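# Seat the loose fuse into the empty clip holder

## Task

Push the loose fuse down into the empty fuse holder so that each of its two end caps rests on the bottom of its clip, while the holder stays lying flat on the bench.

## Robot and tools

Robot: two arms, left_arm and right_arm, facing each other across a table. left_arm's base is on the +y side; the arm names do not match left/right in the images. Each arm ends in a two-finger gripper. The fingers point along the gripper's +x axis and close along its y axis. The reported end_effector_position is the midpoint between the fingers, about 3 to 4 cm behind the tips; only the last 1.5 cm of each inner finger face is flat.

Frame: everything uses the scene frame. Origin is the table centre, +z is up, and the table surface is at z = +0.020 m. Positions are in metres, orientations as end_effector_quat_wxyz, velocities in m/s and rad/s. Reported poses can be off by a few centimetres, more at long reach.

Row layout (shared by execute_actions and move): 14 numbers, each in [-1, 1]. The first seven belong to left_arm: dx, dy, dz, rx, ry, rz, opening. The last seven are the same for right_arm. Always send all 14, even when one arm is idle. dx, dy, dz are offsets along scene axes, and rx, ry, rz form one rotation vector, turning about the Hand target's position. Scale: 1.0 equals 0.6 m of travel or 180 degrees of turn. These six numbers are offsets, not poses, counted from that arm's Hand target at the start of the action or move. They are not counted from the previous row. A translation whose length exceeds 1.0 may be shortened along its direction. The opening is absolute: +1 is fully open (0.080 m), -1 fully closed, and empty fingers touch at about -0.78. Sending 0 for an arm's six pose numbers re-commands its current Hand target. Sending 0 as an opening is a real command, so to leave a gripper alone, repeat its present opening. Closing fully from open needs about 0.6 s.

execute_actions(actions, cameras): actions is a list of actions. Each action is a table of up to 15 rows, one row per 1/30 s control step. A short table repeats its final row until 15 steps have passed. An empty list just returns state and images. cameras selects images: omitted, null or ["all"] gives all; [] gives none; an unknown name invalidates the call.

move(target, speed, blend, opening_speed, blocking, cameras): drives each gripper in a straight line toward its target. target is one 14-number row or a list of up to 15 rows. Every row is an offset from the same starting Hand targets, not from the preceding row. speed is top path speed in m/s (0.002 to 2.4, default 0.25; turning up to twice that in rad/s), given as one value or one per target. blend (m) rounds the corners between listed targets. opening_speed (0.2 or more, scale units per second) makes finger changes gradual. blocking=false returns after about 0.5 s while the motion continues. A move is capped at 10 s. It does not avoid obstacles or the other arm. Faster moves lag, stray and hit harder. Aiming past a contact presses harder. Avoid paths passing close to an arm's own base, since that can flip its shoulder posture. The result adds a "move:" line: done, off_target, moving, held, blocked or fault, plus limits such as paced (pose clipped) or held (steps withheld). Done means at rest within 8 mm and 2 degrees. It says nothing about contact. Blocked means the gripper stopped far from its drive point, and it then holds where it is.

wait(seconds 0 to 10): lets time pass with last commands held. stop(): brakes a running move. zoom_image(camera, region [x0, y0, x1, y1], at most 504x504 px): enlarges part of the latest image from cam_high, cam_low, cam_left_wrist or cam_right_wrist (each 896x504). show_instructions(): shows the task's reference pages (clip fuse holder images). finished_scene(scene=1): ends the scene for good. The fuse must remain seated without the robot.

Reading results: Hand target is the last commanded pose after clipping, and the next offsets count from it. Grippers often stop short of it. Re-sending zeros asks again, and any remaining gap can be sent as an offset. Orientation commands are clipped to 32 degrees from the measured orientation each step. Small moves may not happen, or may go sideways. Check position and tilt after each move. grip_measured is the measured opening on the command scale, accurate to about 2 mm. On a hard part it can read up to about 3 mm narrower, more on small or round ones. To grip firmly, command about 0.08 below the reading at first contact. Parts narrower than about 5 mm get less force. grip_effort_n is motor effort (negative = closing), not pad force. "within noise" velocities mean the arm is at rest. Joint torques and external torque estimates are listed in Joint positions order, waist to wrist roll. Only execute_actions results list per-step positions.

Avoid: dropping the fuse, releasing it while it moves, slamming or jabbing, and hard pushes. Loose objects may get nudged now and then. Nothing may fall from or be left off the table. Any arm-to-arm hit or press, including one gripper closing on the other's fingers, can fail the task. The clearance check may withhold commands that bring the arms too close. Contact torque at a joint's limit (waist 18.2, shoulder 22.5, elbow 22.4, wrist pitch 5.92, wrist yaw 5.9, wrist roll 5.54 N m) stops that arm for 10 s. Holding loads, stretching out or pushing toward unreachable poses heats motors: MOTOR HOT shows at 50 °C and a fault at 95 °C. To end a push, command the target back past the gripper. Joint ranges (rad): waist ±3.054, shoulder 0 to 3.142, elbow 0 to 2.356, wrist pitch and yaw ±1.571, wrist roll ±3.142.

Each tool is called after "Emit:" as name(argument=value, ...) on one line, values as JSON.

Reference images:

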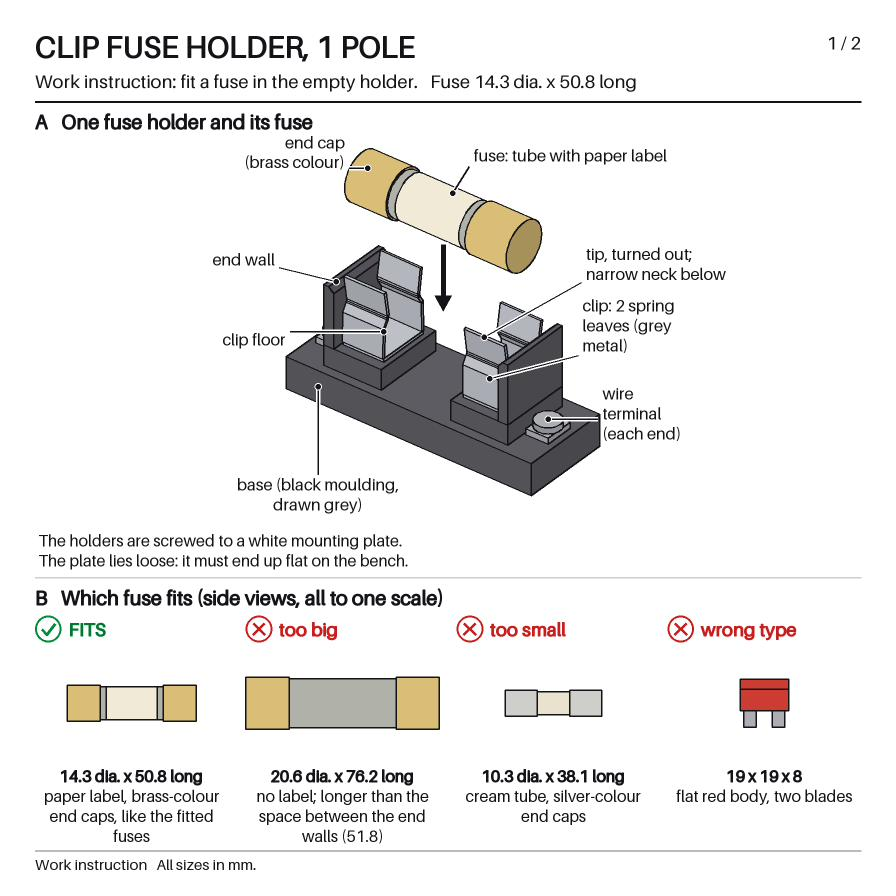

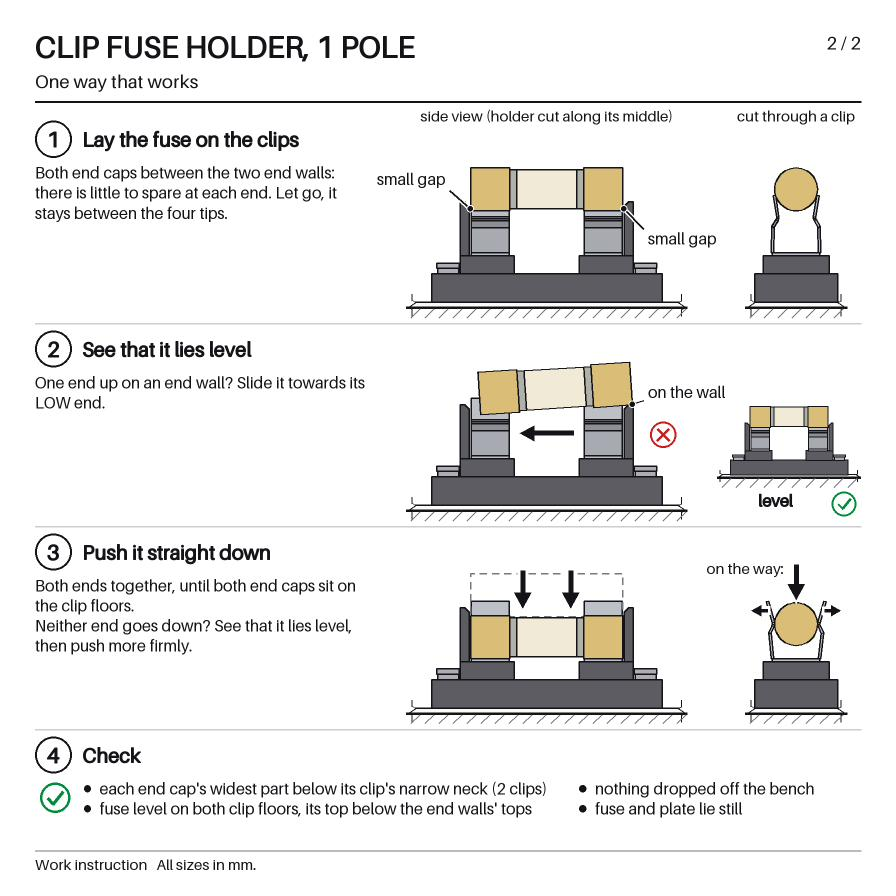

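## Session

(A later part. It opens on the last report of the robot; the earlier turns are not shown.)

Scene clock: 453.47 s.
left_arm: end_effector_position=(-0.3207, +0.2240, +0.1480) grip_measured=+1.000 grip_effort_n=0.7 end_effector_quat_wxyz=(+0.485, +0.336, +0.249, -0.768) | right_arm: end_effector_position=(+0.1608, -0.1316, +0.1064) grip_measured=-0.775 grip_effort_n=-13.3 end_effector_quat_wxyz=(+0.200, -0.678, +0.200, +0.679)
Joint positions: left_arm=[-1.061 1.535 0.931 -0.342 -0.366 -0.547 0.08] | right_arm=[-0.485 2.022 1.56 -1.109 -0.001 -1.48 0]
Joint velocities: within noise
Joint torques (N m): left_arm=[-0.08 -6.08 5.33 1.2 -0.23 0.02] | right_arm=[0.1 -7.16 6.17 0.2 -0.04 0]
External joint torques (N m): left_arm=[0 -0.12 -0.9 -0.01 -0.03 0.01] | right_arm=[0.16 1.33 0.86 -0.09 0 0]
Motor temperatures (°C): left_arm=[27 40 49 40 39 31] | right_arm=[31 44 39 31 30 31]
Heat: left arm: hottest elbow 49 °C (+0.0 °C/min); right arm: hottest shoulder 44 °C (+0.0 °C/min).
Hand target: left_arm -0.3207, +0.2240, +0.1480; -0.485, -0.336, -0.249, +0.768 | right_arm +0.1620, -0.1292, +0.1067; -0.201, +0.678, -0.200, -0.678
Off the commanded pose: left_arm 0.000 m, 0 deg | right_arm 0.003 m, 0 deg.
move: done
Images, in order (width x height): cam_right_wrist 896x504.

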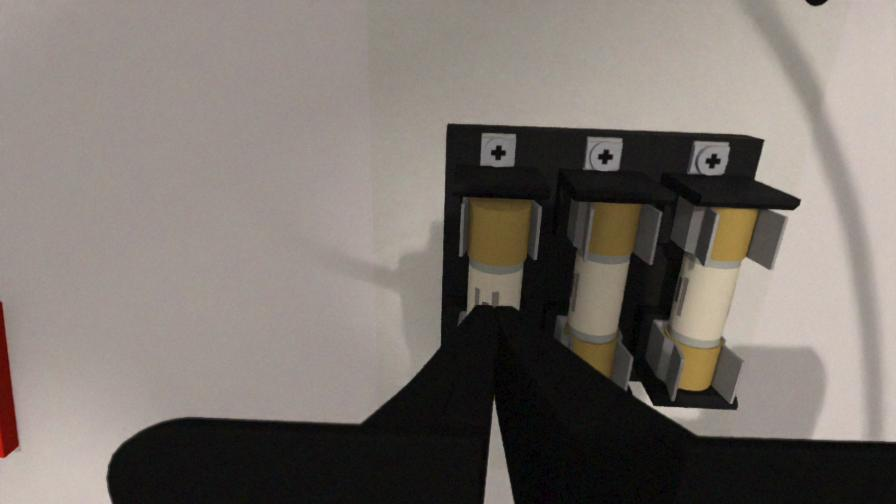

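Emit:
move(target=[[0,0,0,0,0,0,1,-0.0035,-0.0055,-0.016,0,0,0,-0.8]], cameras=["cam_right_wrist"], speed=0.05)

Scene clock: 457.17 s.
left_arm: end_effector_position=(-0.3207, +0.2240, +0.1480) grip_measured=+1.000 grip_effort_n=0.7 end_effector_quat_wxyz=(+0.485, +0.336, +0.249, -0.768) | right_arm: end_effector_position=(+0.1614, -0.1304, +0.1006) grip_measured=-0.775 grip_effort_n=-13.3 end_effector_quat_wxyz=(+0.204, -0.679, +0.196, +0.678)
Joint positions: left_arm=[-1.061 1.535 0.931 -0.342 -0.366 -0.547 0.08] | right_arm=[-0.485 2.022 1.537 -1.074 -0.001 -1.48 0]
Joint velocities: within noise
Joint torques (N m): left_arm=[-0.06 -6.06 5.33 1.19 -0.24 0.01] | right_arm=[0.29 -7.75 3.76 0.58 -0.02 0.08]
External joint torques (N m): left_arm=[-0.04 -0.12 -0.86 -0.02 -0.03 0] | right_arm=[0.38 0.71 -1.53 0.28 0.02 0.08]
Motor temperatures (°C): left_arm=[27 40 49 40 39 31] | right_arm=[31 44 38 31 30 31]
Heat: left arm: hottest elbow 49 °C (+0.0 °C/min); right arm: hottest shoulder 44 °C (+0.0 °C/min).
Hand target: left_arm -0.3207, +0.2240, +0.1480; -0.485, -0.336, -0.249, +0.768 | right_arm +0.1600, -0.1324, +0.0971; -0.201, +0.678, -0.200, -0.678
Off the commanded pose: left_arm 0.000 m, 0 deg | right_arm 0.004 m, 1 deg.
move: done
Images, in order (width x height): cam_right_wrist 896x504.

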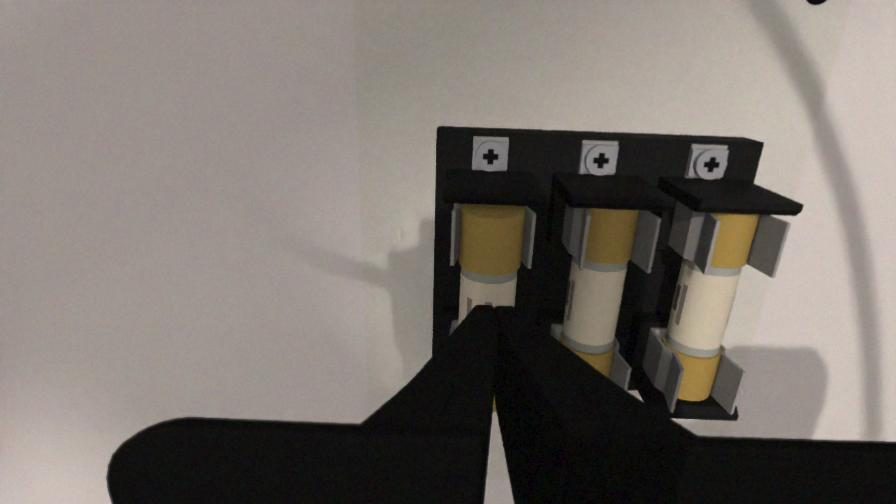

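Emit:
move(target=[[0,0,0,0,0,0,1,-0.0025,-0.0045,0.002,0,0,0,-0.8]], cameras=["cam_right_wrist"], speed=0.05)

Scene clock: 460.63 s.
left_arm: end_effector_position=(-0.3207, +0.2240, +0.1480) grip_measured=+1.000 grip_effort_n=1.2 end_effector_quat_wxyz=(+0.485, +0.336, +0.249, -0.768) | right_arm: end_effector_position=(+0.1610, -0.1313, +0.1005) grip_measured=-0.775 grip_effort_n=-12.8 end_effector_quat_wxyz=(+0.205, -0.679, +0.195, +0.677)
Joint positions: left_arm=[-1.061 1.535 0.931 -0.342 -0.366 -0.547 0.08] | right_arm=[-0.485 2.016 1.527 -1.067 -0.001 -1.48 0]
Joint velocities: within noise
Joint torques (N m): left_arm=[-0.06 -6.07 5.3 1.19 -0.22 0.02] | right_arm=[0.25 -8.48 3.4 0.22 0 0.07]
External joint torques (N m): left_arm=[-0.05 -0.11 -0.97 -0.04 -0.02 0.02] | right_arm=[0.23 0.02 -1.89 -0.07 0.05 0.07]
Motor temperatures (°C): left_arm=[27 40 49 40 39 31] | right_arm=[31 44 38 31 30 31]
Heat: left arm: hottest elbow 49 °C (+0.0 °C/min); right arm: hottest shoulder 44 °C (+0.0 °C/min).
Hand target: left_arm -0.3207, +0.2240, +0.1480; -0.485, -0.336, -0.249, +0.768 | right_arm +0.1585, -0.1351, +0.0983; -0.201, +0.678, -0.200, -0.678
Off the commanded pose: left_arm 0.000 m, 0 deg | right_arm 0.005 m, 1 deg.
move: done
Images, in order (width x height): cam_right_wrist 896x504.

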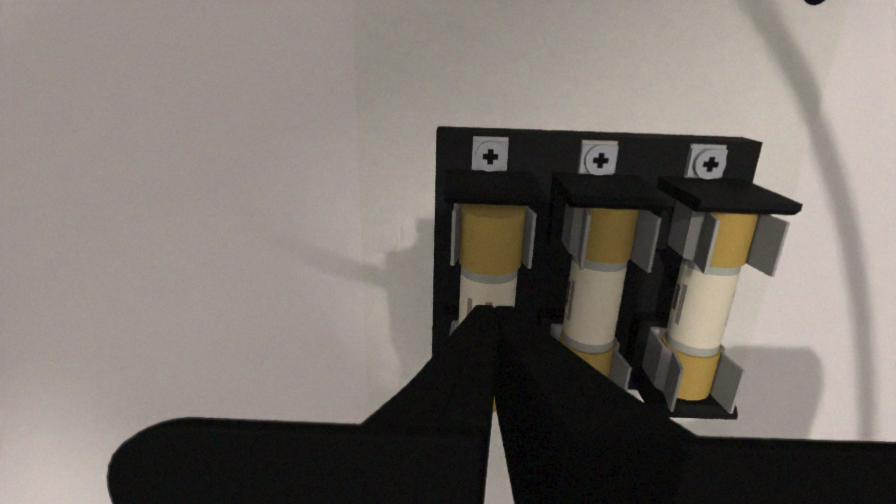

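Emit:
move(target=[[0,0,0,0,0,0,1,0,0,0.010,0,0,0,-0.8],[0,0,0,0,0,0,1,0.0005,0.0005,-0.003,0,0,0,-0.8]], cameras=["cam_right_wrist"], speed=0.05)

Scene clock: 464.83 s.
left_arm: end_effector_position=(-0.3207, +0.2240, +0.1480) grip_measured=+1.000 grip_effort_n=1.2 end_effector_quat_wxyz=(+0.485, +0.336, +0.249, -0.768) | right_arm: end_effector_position=(+0.1596, -0.1340, +0.1001) grip_measured=-0.776 grip_effort_n=-10.9 end_effector_quat_wxyz=(+0.202, -0.678, +0.198, +0.678)
Joint positions: left_arm=[-1.061 1.535 0.931 -0.342 -0.366 -0.547 0.08] | right_arm=[-0.485 2.013 1.521 -1.073 -0.001 -1.48 0]
Joint velocities: within noise
Joint torques (N m): left_arm=[-0.05 -6.06 5.32 1.19 -0.23 0.02] | right_arm=[0.09 -7.7 3.89 1.09 -0.03 0.08]
External joint torques (N m): left_arm=[-0.04 -0.08 -0.94 -0.03 -0.03 0.01] | right_arm=[0.15 0.79 -1.43 0.8 0.02 0.08]
Motor temperatures (°C): left_arm=[27 40 49 40 39 31] | right_arm=[31 44 38 31 30 31]
Heat: left arm: hottest elbow 49 °C (+0.0 °C/min); right arm: hottest shoulder 44 °C (-1.0 °C/min).
Hand target: left_arm -0.3207, +0.2240, +0.1480; -0.485, -0.336, -0.249, +0.768 | right_arm +0.1588, -0.1348, +0.0965; -0.201, +0.678, -0.200, -0.678
Off the commanded pose: left_arm 0.000 m, 0 deg | right_arm 0.004 m, 0 deg.
move: done
Images, in order (width x height): cam_right_wrist 896x504.

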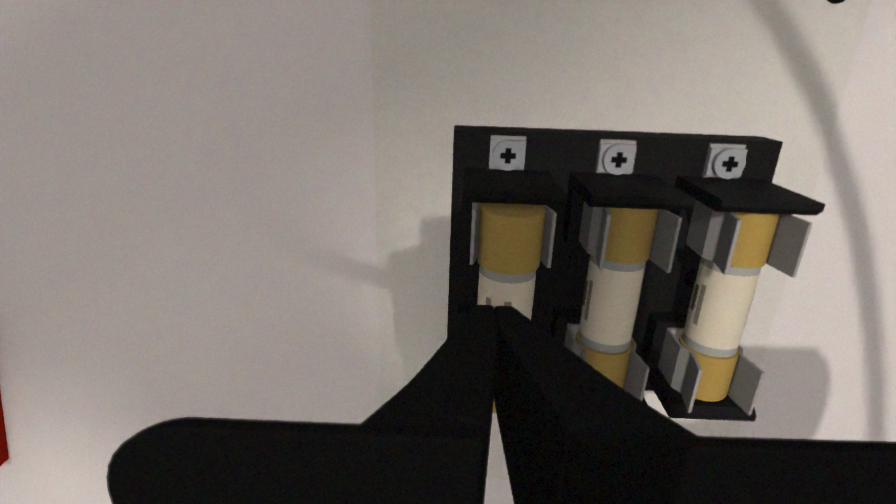

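Emit:
move(target=[[0,0,0,0,0,0,1,0,0,0.011,0,0,0,-0.8],[0,0,0,0,0,0,1,0.0015,0.003,0.011,0,0,0,-0.8],[0,0,0,0,0,0,1,0.0012,0.0022,-0.001,0,0,0,-0.8]], cameras=["cam_right_wrist"], speed=0.05)

Scene clock: 469.67 s.
left_arm: end_effector_position=(-0.3207, +0.2240, +0.1480) grip_measured=+1.000 grip_effort_n=1.2 end_effector_quat_wxyz=(+0.485, +0.336, +0.249, -0.768) | right_arm: end_effector_position=(+0.1603, -0.1325, +0.1010) grip_measured=-0.776 grip_effort_n=-10.9 end_effector_quat_wxyz=(+0.205, -0.679, +0.196, +0.678)
Joint positions: left_arm=[-1.061 1.535 0.931 -0.342 -0.366 -0.547 0.08] | right_arm=[-0.485 2.012 1.523 -1.069 -0.001 -1.48 0]
Joint velocities: within noise
Joint torques (N m): left_arm=[-0.04 -6.05 5.28 1.19 -0.23 0.02] | right_arm=[0.05 -6.88 3.97 0.75 -0.04 0.05]
External joint torques (N m): left_arm=[-0.01 -0.03 -1.02 -0.04 -0.02 0.01] | right_arm=[0.03 1.59 -1.36 0.44 0.02 0.05]
Motor temperatures (°C): left_arm=[27 40 49 40 39 31] | right_arm=[31 44 38 31 30 31]
Heat: left arm: hottest elbow 49 °C (+0.0 °C/min); right arm: hottest shoulder 44 °C (+0.0 °C/min).
Hand target: left_arm -0.3207, +0.2240, +0.1480; -0.485, -0.336, -0.249, +0.768 | right_arm +0.1594, -0.1336, +0.0958; -0.201, +0.678, -0.200, -0.678
Off the commanded pose: left_arm 0.000 m, 0 deg | right_arm 0.005 m, 1 deg.
move: done
Images, in order (width x height): cam_right_wrist 896x504.

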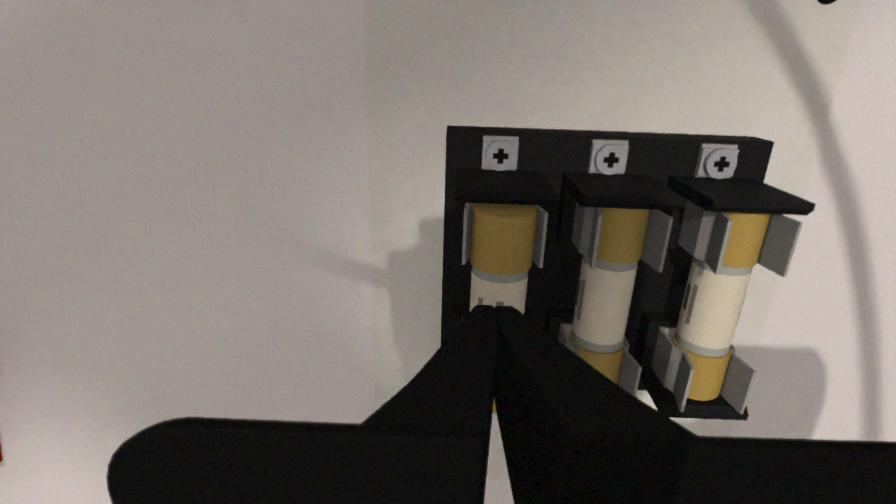

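Emit:
move(target=[[0,0,0,0,0,0,1,-0.002,-0.003,-0.035,0,0,0,-0.8]], cameras=["cam_right_wrist"], speed=0.06)

Scene clock: 473.90 s.
left_arm: end_effector_position=(-0.3207, +0.2240, +0.1480) grip_measured=+1.000 grip_effort_n=-0.2 end_effector_quat_wxyz=(+0.485, +0.336, +0.249, -0.768) | right_arm: end_effector_position=(+0.1596, -0.1339, +0.0967) grip_measured=-0.776 grip_effort_n=-10.9 end_effector_quat_wxyz=(+0.214, -0.680, +0.187, +0.676)
Joint positions: left_arm=[-1.061 1.535 0.931 -0.342 -0.366 -0.547 0.08] | right_arm=[-0.485 1.99 1.472 -1.014 -0.001 -1.48 0]
Joint velocities: within noise
Joint torques (N m): left_arm=[-0.03 -6.05 5.32 1.21 -0.22 0.02] | right_arm=[0.31 -2.43 2.66 2.51 -0.03 0.08]
External joint torques (N m): left_arm=[0.01 0 -1.02 -0.04 -0.01 0.01] | right_arm=[0.29 5.92 -2.68 2.16 0.02 0.08]
Motor temperatures (°C): left_arm=[27 40 49 40 39 31] | right_arm=[31 44 38 31 30 31]
Heat: left arm: hottest elbow 49 °C (+0.0 °C/min); right arm: hottest shoulder 44 °C (+1.0 °C/min).
Hand target: left_arm -0.3207, +0.2240, +0.1480; -0.485, -0.336, -0.249, +0.768 | right_arm +0.1583, -0.1353, +0.0749; -0.201, +0.678, -0.200, -0.678
Off the commanded pose: left_arm 0.000 m, 0 deg | right_arm 0.022 m, 2 deg.
move: off_target (right_arm)
Images, in order (width x height): cam_right_wrist 896x504.

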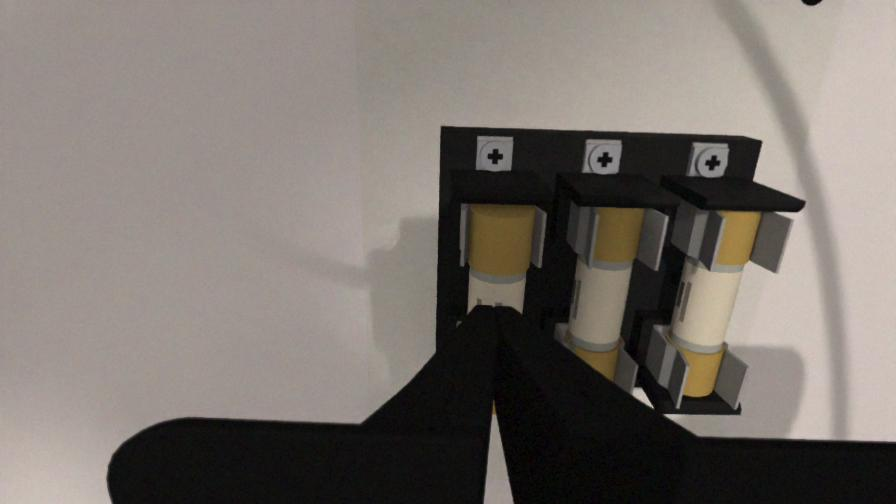

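Emit:
move(target=[[0,0,0,0,0,0,1,-0.002,-0.003,-0.025,0,0,0,-0.8]], cameras=["cam_right_wrist"], speed=0.06)

Scene clock: 476.57 s.
left_arm: end_effector_position=(-0.3207, +0.2240, +0.1480) grip_measured=+1.000 grip_effort_n=0.7 end_effector_quat_wxyz=(+0.485, +0.336, +0.249, -0.768) | right_arm: end_effector_position=(+0.1603, -0.1326, +0.0929) grip_measured=-0.776 grip_effort_n=-10.9 end_effector_quat_wxyz=(+0.224, -0.682, +0.176, +0.673)
Joint positions: left_arm=[-1.061 1.535 0.931 -0.342 -0.366 -0.547 0.08] | right_arm=[-0.485 1.975 1.434 -0.96 -0.001 -1.48 0]
Joint velocities: within noise
Joint torques (N m): left_arm=[0 -6.04 5.32 1.19 -0.23 0.01] | right_arm=[0.25 0.11 1.65 2.67 -0.02 0.12]
External joint torques (N m): left_arm=[-0.01 0 -0.98 -0.04 -0.02 0.01] | right_arm=[0.24 8.35 -3.66 2.29 0.03 0.12]
Motor temperatures (°C): left_arm=[27 40 49 40 39 31] | right_arm=[31 43 38 32 30 31]
Heat: left arm: hottest elbow 49 °C (+0.0 °C/min); right arm: hottest shoulder 43 °C (+1.0 °C/min).
Hand target: left_arm -0.3207, +0.2240, +0.1480; -0.485, -0.336, -0.249, +0.768 | right_arm +0.1570, -0.1371, +0.0598; -0.201, +0.678, -0.200, -0.678
Off the commanded pose: left_arm 0.000 m, 0 deg | right_arm 0.033 m, 4 deg.
move: off_target (right_arm)
Images, in order (width x height): cam_right_wrist 896x504.

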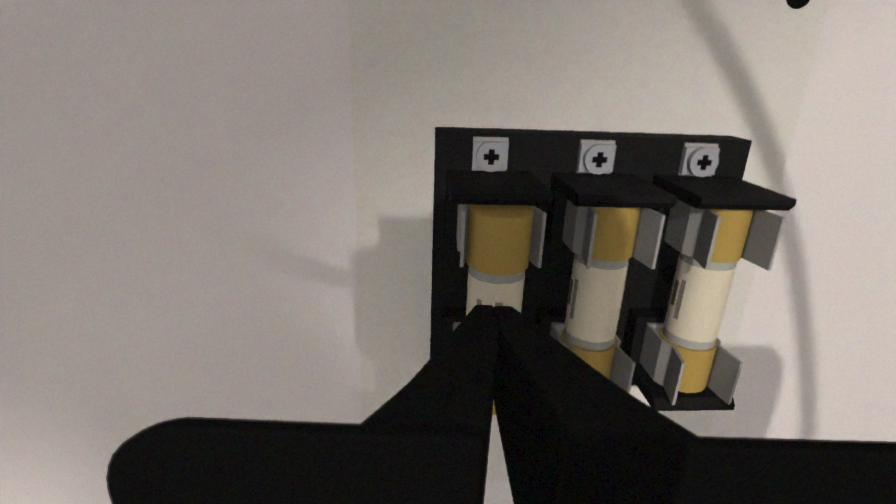

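Emit:
move(target=[[0,0,0,0,0,0,1,0.001,0.002,-0.015,-0.024,0.015,0,-0.8]], cameras=["cam_right_wrist","cam_low"], speed=0.06)

Emit:
zoom_image(camera="cam_low", region=[425, 285, 475, 335])

Scene clock: 484.13 s.
left_arm: end_effector_position=(-0.3207, +0.2240, +0.1480) grip_measured=+1.000 grip_effort_n=0.2 end_effector_quat_wxyz=(+0.485, +0.336, +0.249, -0.768) | right_arm: end_effector_position=(+0.1615, -0.1298, +0.0983) grip_measured=-0.776 grip_effort_n=-10.5 end_effector_quat_wxyz=(+0.206, -0.679, +0.194, +0.678)
Joint positions: left_arm=[-1.061 1.535 0.931 -0.342 -0.366 -0.547 0.08] | right_arm=[-0.485 2.022 1.527 -1.059 -0.002 -1.48 0]
Joint velocities: within noise
Joint torques (N m): left_arm=[-0.07 -6.07 5.31 1.2 -0.22 0.01] | right_arm=[-0.01 -6.01 4.5 0.78 -0.06 -0.01]
External joint torques (N m): left_arm=[-0.12 -0.1 -0.93 -0.01 -0.01 0.01] | right_arm=[-0.07 2.47 -0.78 0.48 -0.01 -0.01]
Motor temperatures (°C): left_arm=[27 40 49 40 39 31] | right_arm=[31 42 37 34 30 31]
Heat: left arm: hottest elbow 49 °C (+0.0 °C/min); right arm: hottest shoulder 42 °C (+0.0 °C/min).
Hand target: left_arm -0.3207, +0.2240, +0.1480; -0.485, -0.336, -0.249, +0.768 | right_arm +0.1610, -0.1308, +0.0911; -0.200, +0.677, -0.200, -0.679 (not the last commanded pose)
Off the commanded pose: left_arm 0.000 m, 0 deg | right_arm 0.048 m, 6 deg.
blocked (right_arm)
move: off_target (right_arm)
Images, in order (width x height): cam_low 896x504, cam_right_wrist 896x504.

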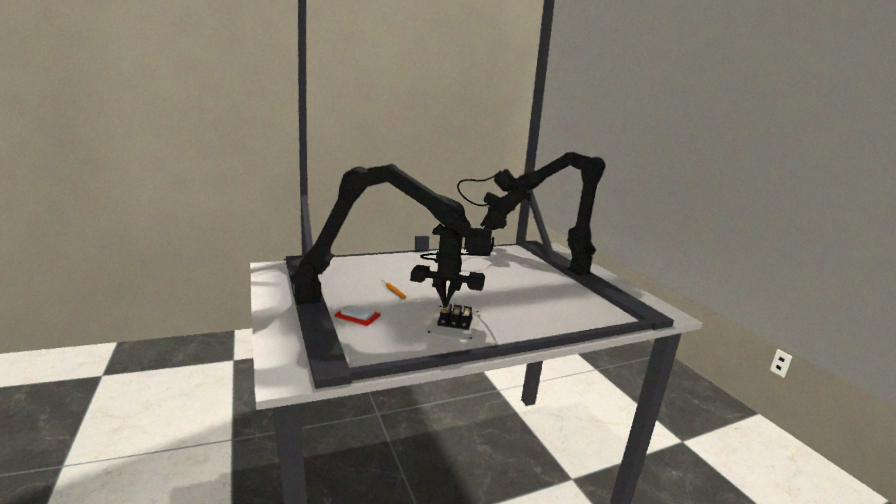

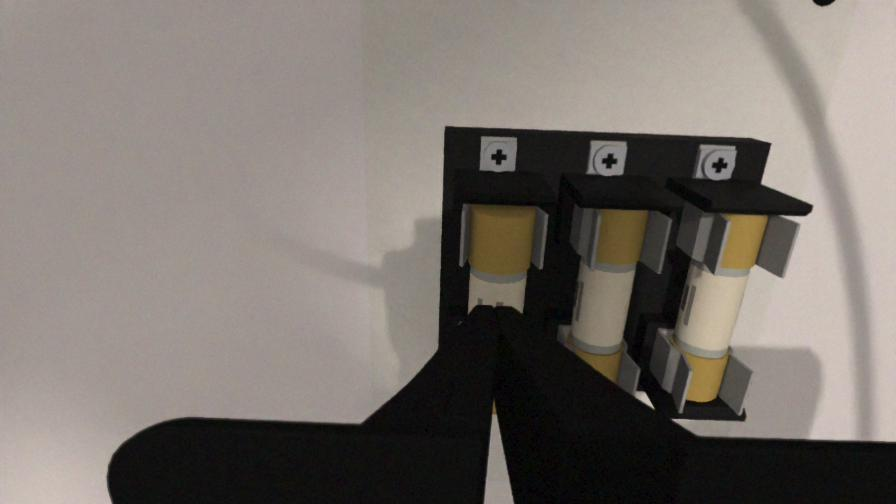

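Scaled by 10.080 from the camera's 896x504 image, which has a finer 1280x720 frame.

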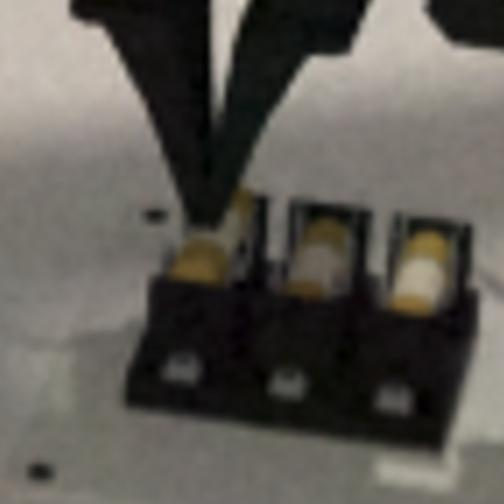

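Emit:
move(target=[[0,0,0,0,0,0,1,-0.003,-0.005,-0.053,-0.016,0.01,0,-0.8]], cameras=["cam_right_wrist"], speed=0.15)

Scene clock: 490.30 s.
left_arm: end_effector_position=(-0.3207, +0.2240, +0.1480) grip_measured=+1.000 grip_effort_n=1.2 end_effector_quat_wxyz=(+0.485, +0.336, +0.249, -0.768) | right_arm: end_effector_position=(+0.1613, -0.1302, +0.0945) grip_measured=-0.776 grip_effort_n=-10.9 end_effector_quat_wxyz=(+0.204, -0.678, +0.197, +0.678)
Joint positions: left_arm=[-1.061 1.535 0.931 -0.342 -0.366 -0.547 0.08] | right_arm=[-0.485 2.031 1.524 -1.055 -0.003 -1.48 0]
Joint velocities: within noise
Joint torques (N m): left_arm=[-0.08 -6.06 5.31 1.2 -0.23 0.01] | right_arm=[-0.08 0.3 1.76 2.8 -0.25 -0.03]
External joint torques (N m): left_arm=[-0.07 -0.02 -1.01 -0.04 -0.02 0.01] | right_arm=[-0.15 8.91 -3.55 2.51 -0.19 -0.03]
Motor temperatures (°C): left_arm=[27 40 49 40 39 31] | right_arm=[31 41 37 33 30 31]
Heat: left arm: hottest elbow 49 °C (+0.0 °C/min); right arm: hottest shoulder 41 °C (-2.0 °C/min).
Hand target: left_arm -0.3207, +0.2240, +0.1480; -0.485, -0.336, -0.249, +0.768 | right_arm +0.1591, -0.1339, +0.0594; -0.180, +0.671, -0.220, -0.684
Off the commanded pose: left_arm 0.000 m, 0 deg | right_arm 0.035 m, 4 deg.
move: off_target (right_arm)
Images, in order (width x height): cam_right_wrist 896x504.

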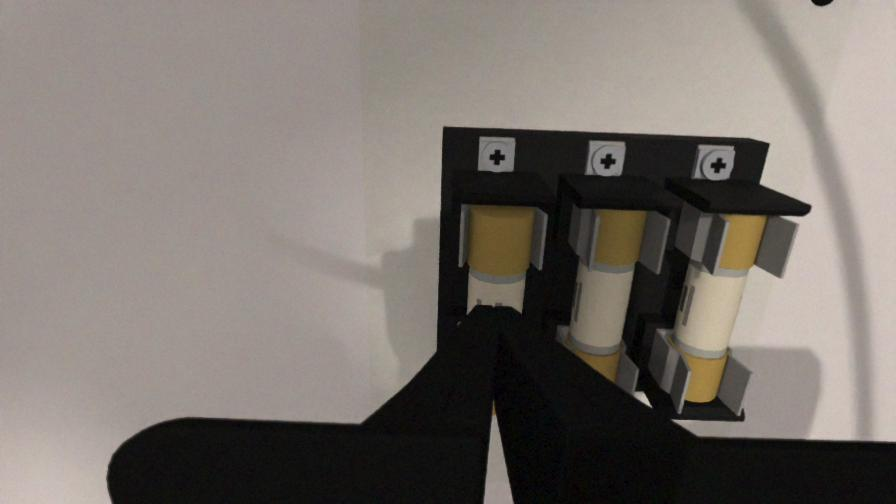

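Emit:
move(target=[[0,0,0,0,0,0,1,0,0,-0.015,-0.004,0.003,0,-0.8]], cameras=["cam_right_wrist"], speed=0.15)

Emit:
zoom_image(camera="cam_right_wrist", region=[420, 140, 780, 440])

Scene clock: 494.33 s.
left_arm: end_effector_position=(-0.3207, +0.2240, +0.1480) grip_measured=+1.000 grip_effort_n=1.2 end_effector_quat_wxyz=(+0.485, +0.336, +0.249, -0.768) | right_arm: end_effector_position=(+0.1614, -0.1299, +0.0984) grip_measured=-0.776 grip_effort_n=-10.9 end_effector_quat_wxyz=(+0.207, -0.678, +0.193, +0.678)
Joint positions: left_arm=[-1.061 1.535 0.931 -0.342 -0.366 -0.547 0.08] | right_arm=[-0.485 2.02 1.524 -1.056 -0.004 -1.48 0]
Joint velocities: within noise
Joint torques (N m): left_arm=[-0.05 -6.08 5.33 1.2 -0.23 0.02] | right_arm=[0.05 -6.01 4.53 0.75 -0.05 0.03]
External joint torques (N m): left_arm=[-0.07 -0.06 -0.95 -0.03 -0.01 0.01] | right_arm=[-0.01 2.56 -0.76 0.47 0 0.03]
Motor temperatures (°C): left_arm=[27 40 49 40 39 31] | right_arm=[31 41 37 35 30 31]
Heat: left arm: hottest elbow 49 °C (+0.0 °C/min); right arm: hottest shoulder 41 °C (-2.0 °C/min).
Hand target: left_arm -0.3207, +0.2240, +0.1480; -0.485, -0.336, -0.249, +0.768 | right_arm +0.1609, -0.1306, +0.0912; -0.202, +0.677, -0.199, -0.679 (not the last commanded pose)
Off the commanded pose: left_arm 0.000 m, 0 deg | right_arm 0.048 m, 5 deg.
blocked (right_arm)
move: off_target (right_arm)
Images, in order (width x height): cam_right_wrist 896x504.

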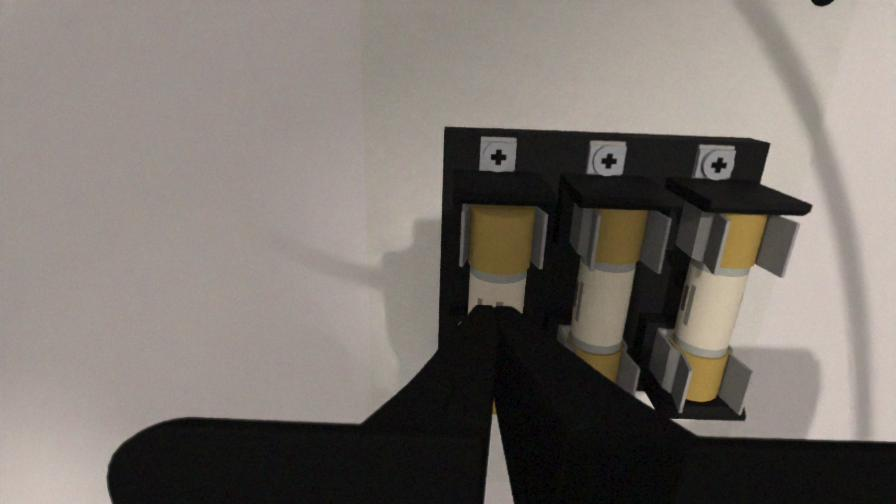

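Scaled by 1.400 from the camera's 896x504 image, which has a finer 1280x720 frame.

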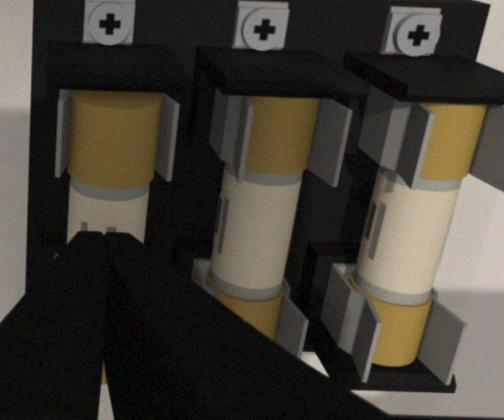

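Emit:
execute_actions(actions=[[[0,0,0,0,0,0,1,-0.0005,-0.001,-0.012,-0.002,0.001,0,-0.8],[0,0,0,0,0,0,1,-0.001,-0.002,-0.024,-0.004,0.002,0,-0.8],[0,0,0,0,0,0,1,-0.0015,-0.003,-0.036,-0.006,0.003,0,-0.8],[0,0,0,0,0,0,1,-0.002,-0.004,-0.048,-0.008,0.005,0,-0.8],[0,0,0,0,0,0,1,-0.003,-0.005,-0.06,-0.01,0.006,0,-0.8],[0,0,0,0,0,0,1,-0.0035,-0.006,-0.07,-0.012,0.007,0,-0.8],[0,0,0,0,0,0,1,-0.004,-0.0065,-0.08,-0.013,0.008,0,-0.8],[0,0,0,0,0,0,1,-0.0045,-0.007,-0.088,-0.014,0.009,0,-0.8],[0,0,0,0,0,0,1,-0.005,-0.008,-0.095,-0.015,0.009,0,-0.8],[0,0,0,0,0,0,1,-0.005,-0.008,-0.1,-0.016,0.01,0,-0.8]],[[0,0,0,0,0,0,1,0,0,0,0,0,0,-0.8],[0,0,0,0,0,0,1,0.001,0.001,0.02,0.003,-0.002,0,-0.8],[0,0,0,0,0,0,1,0.002,0.003,0.04,0.006,-0.004,0,-0.8],[0,0,0,0,0,0,1,0.003,0.005,0.06,0.01,-0.006,0,-0.8],[0,0,0,0,0,0,1,0.004,0.006,0.08,0.013,-0.008,0,-0.8],[0,0,0,0,0,0,1,0.005,0.008,0.1,0.016,-0.01,0,-0.8]]], cameras=["cam_right_wrist","cam_low"])

Emit:
zoom_image(camera="cam_low", region=[425, 285, 475, 335])

Scene clock: 504.43 s.
left_arm: end_effector_position=(-0.3207, +0.2240, +0.1480) grip_measured=+1.000 grip_effort_n=0.7 end_effector_quat_wxyz=(+0.485, +0.336, +0.249, -0.768) | right_arm: end_effector_position=(+0.1577, -0.1366, +0.0766) grip_measured=-0.779 grip_effort_n=11.4 end_effector_quat_wxyz=(+0.187, -0.674, +0.214, +0.682)
Joint positions: left_arm=[-1.061 1.535 0.931 -0.342 -0.366 -0.547 0.08] | right_arm=[-0.485 2.064 1.499 -1.046 -0.005 -1.481 0]
Joint velocities: within noise
Joint torques (N m): left_arm=[-0.04 -6.07 5.31 1.2 -0.23 0.01] | right_arm=[0.06 -11.28 6.86 0.02 -0.02 0.01]
External joint torques (N m): left_arm=[-0.05 -0.07 -0.98 -0.04 -0.02 0.01] | right_arm=[0.08 -2.67 1.74 -0.19 0.03 0.02]
External joint torques at the end of the 1st action: left_arm=[-0.09 -0.1 -0.96 -0.03 -0.02 0.01] | right_arm=[-0.27 8.98 -4.84 -0.56 -0.13 -0.01]
Motor temperatures (°C): left_arm=[27 41 49 40 39 31] | right_arm=[31 42 38 34 30 31]
Heat: left arm: hottest elbow 49 °C (+0.0 °C/min); right arm: hottest shoulder 42 °C (-2.0 °C/min).
Hand target: left_arm -0.3207, +0.2240, +0.1480; -0.485, -0.336, -0.249, +0.768 | right_arm +0.1609, -0.1306, +0.0912; -0.202, +0.677, -0.199, -0.679
Off the commanded pose: left_arm 0.000 m, 0 deg | right_arm 0.016 m, 2 deg.
Step readings (end_effector_position of left_arm | right_arm; steps 1 to 15: 1st action; 16 to 30: 2nd action):
0: (-0.3207, +0.2240, +0.1480) | (+0.1614, -0.1299, +0.0985)
1: (-0.3207, +0.2240, +0.1480) | (+0.1614, -0.1299, +0.0985)
2: (-0.3207, +0.2240, +0.1480) | (+0.1615, -0.1298, +0.0981)
4: (-0.3207, +0.2240, +0.1480) | (+0.1612, -0.1303, +0.0955)
8: (-0.3207, +0.2240, +0.1480) | (+0.1607, -0.1313, +0.0897)
15: (-0.3207, +0.2240, +0.1480) | (+0.1664, -0.1204, +0.0666)
16: (-0.3207, +0.2240, +0.1480) | (+0.1665, -0.1200, +0.0669)
17: (-0.3207, +0.2240, +0.1480) | (+0.1670, -0.1189, +0.0681)
19: (-0.3207, +0.2240, +0.1480) | (+0.1673, -0.1183, +0.0713)
23: (-0.3207, +0.2240, +0.1480) | (+0.1594, -0.1334, +0.0753)
30: (-0.3207, +0.2240, +0.1480) | (+0.1578, -0.1364, +0.0761)
Images, in order (width x height): cam_low 896x504, cam_right_wrist 896x504.

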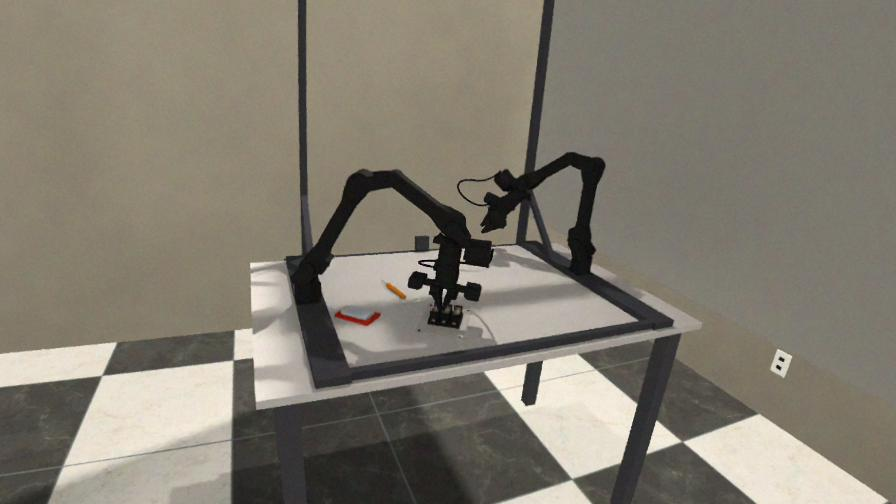

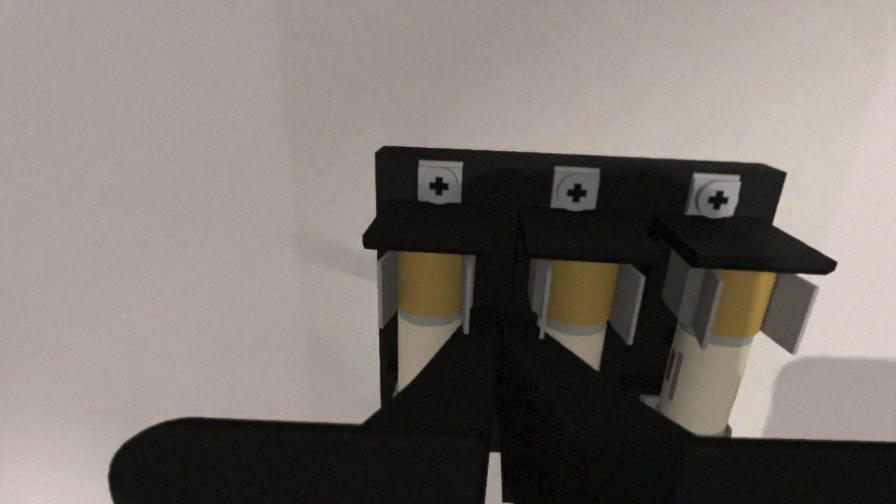

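Scaled by 10.080 from the camera's 896x504 image, which has a finer 1280x720 frame.

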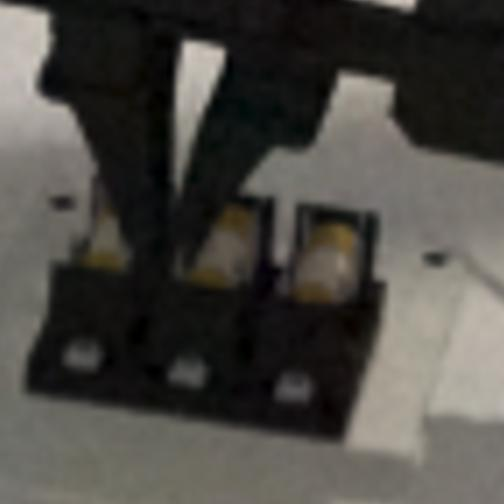

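Emit:
move(target=[[0,0,0,0,0,0,1,0.003,0.008,0.06,0,0,0,-0.8]], cameras=["cam_right_wrist","cam_low"], speed=0.1)

Emit:
zoom_image(camera="cam_low", region=[420, 285, 480, 335])

Emit:
zoom_image(camera="cam_right_wrist", region=[350, 80, 750, 440])

Scene clock: 508.43 s.
left_arm: end_effector_position=(-0.3207, +0.2240, +0.1480) grip_measured=+1.000 grip_effort_n=0.2 end_effector_quat_wxyz=(+0.485, +0.336, +0.249, -0.768) | right_arm: end_effector_position=(+0.1619, -0.1286, +0.1211) grip_measured=-0.779 grip_effort_n=10.9 end_effector_quat_wxyz=(+0.195, -0.675, +0.205, +0.681)
Joint positions: left_arm=[-1.061 1.535 0.931 -0.342 -0.366 -0.547 0.08] | right_arm=[-0.485 2.036 1.64 -1.19 -0.005 -1.481 0]
Joint velocities: within noise
Joint torques (N m): left_arm=[-0.06 -6.05 5.31 1.19 -0.23 0.02] | right_arm=[0.13 -9.23 6.19 0.18 -0.04 0.04]
External joint torques (N m): left_arm=[-0.05 -0.13 -0.89 -0.02 -0.02 0.01] | right_arm=[0.12 -0.64 0.88 -0.08 0.01 0.04]
Motor temperatures (°C): left_arm=[27 41 49 40 39 31] | right_arm=[31 43 38 33 30 31]
Heat: left arm: hottest elbow 49 °C (+0.0 °C/min); right arm: hottest shoulder 43 °C (-1.0 °C/min).
Hand target: left_arm -0.3207, +0.2240, +0.1480; -0.485, -0.336, -0.249, +0.768 | right_arm +0.1627, -0.1258, +0.1272; -0.202, +0.677, -0.199, -0.679
Off the commanded pose: left_arm 0.000 m, 0 deg | right_arm 0.007 m, 1 deg.
move: done
Images, in order (width x height): cam_low 896x504, cam_right_wrist 896x504.

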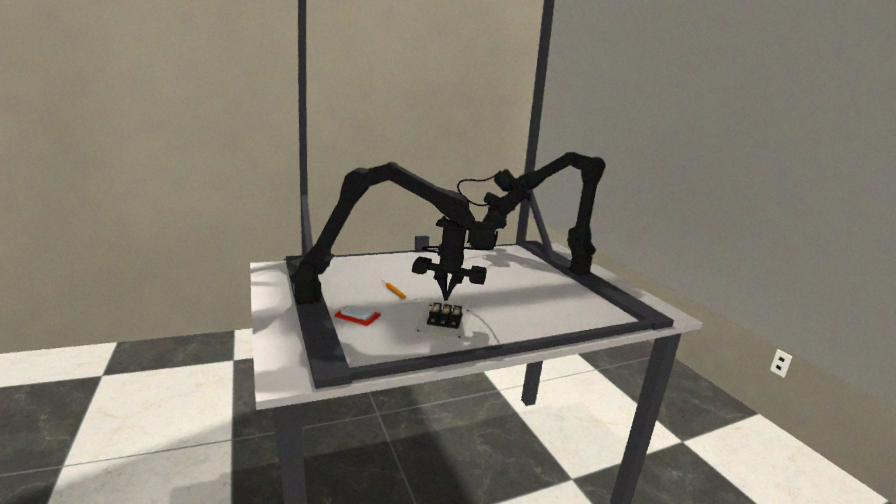

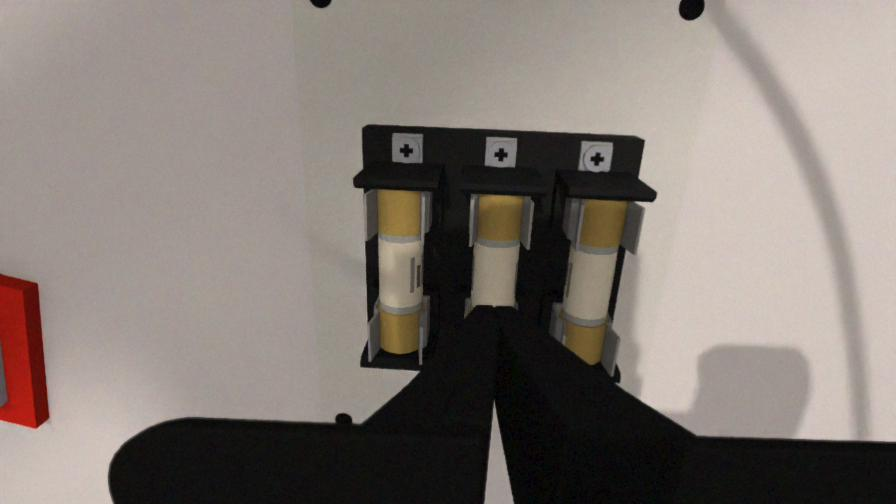

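Scaled by 8.400 from the camera's 896x504 image, which has a finer 1280x720 frame.

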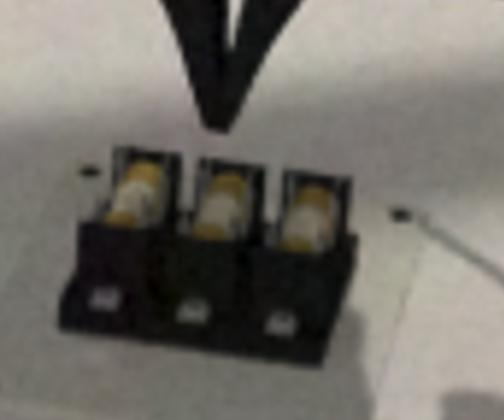

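Scaled by 1.260 from the camera's 896x504 image, which has a finer 1280x720 frame.

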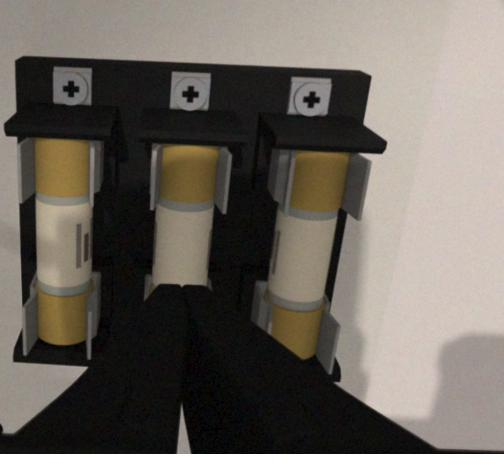

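Emit:
finished_scene()

The scene is finished: the task was done.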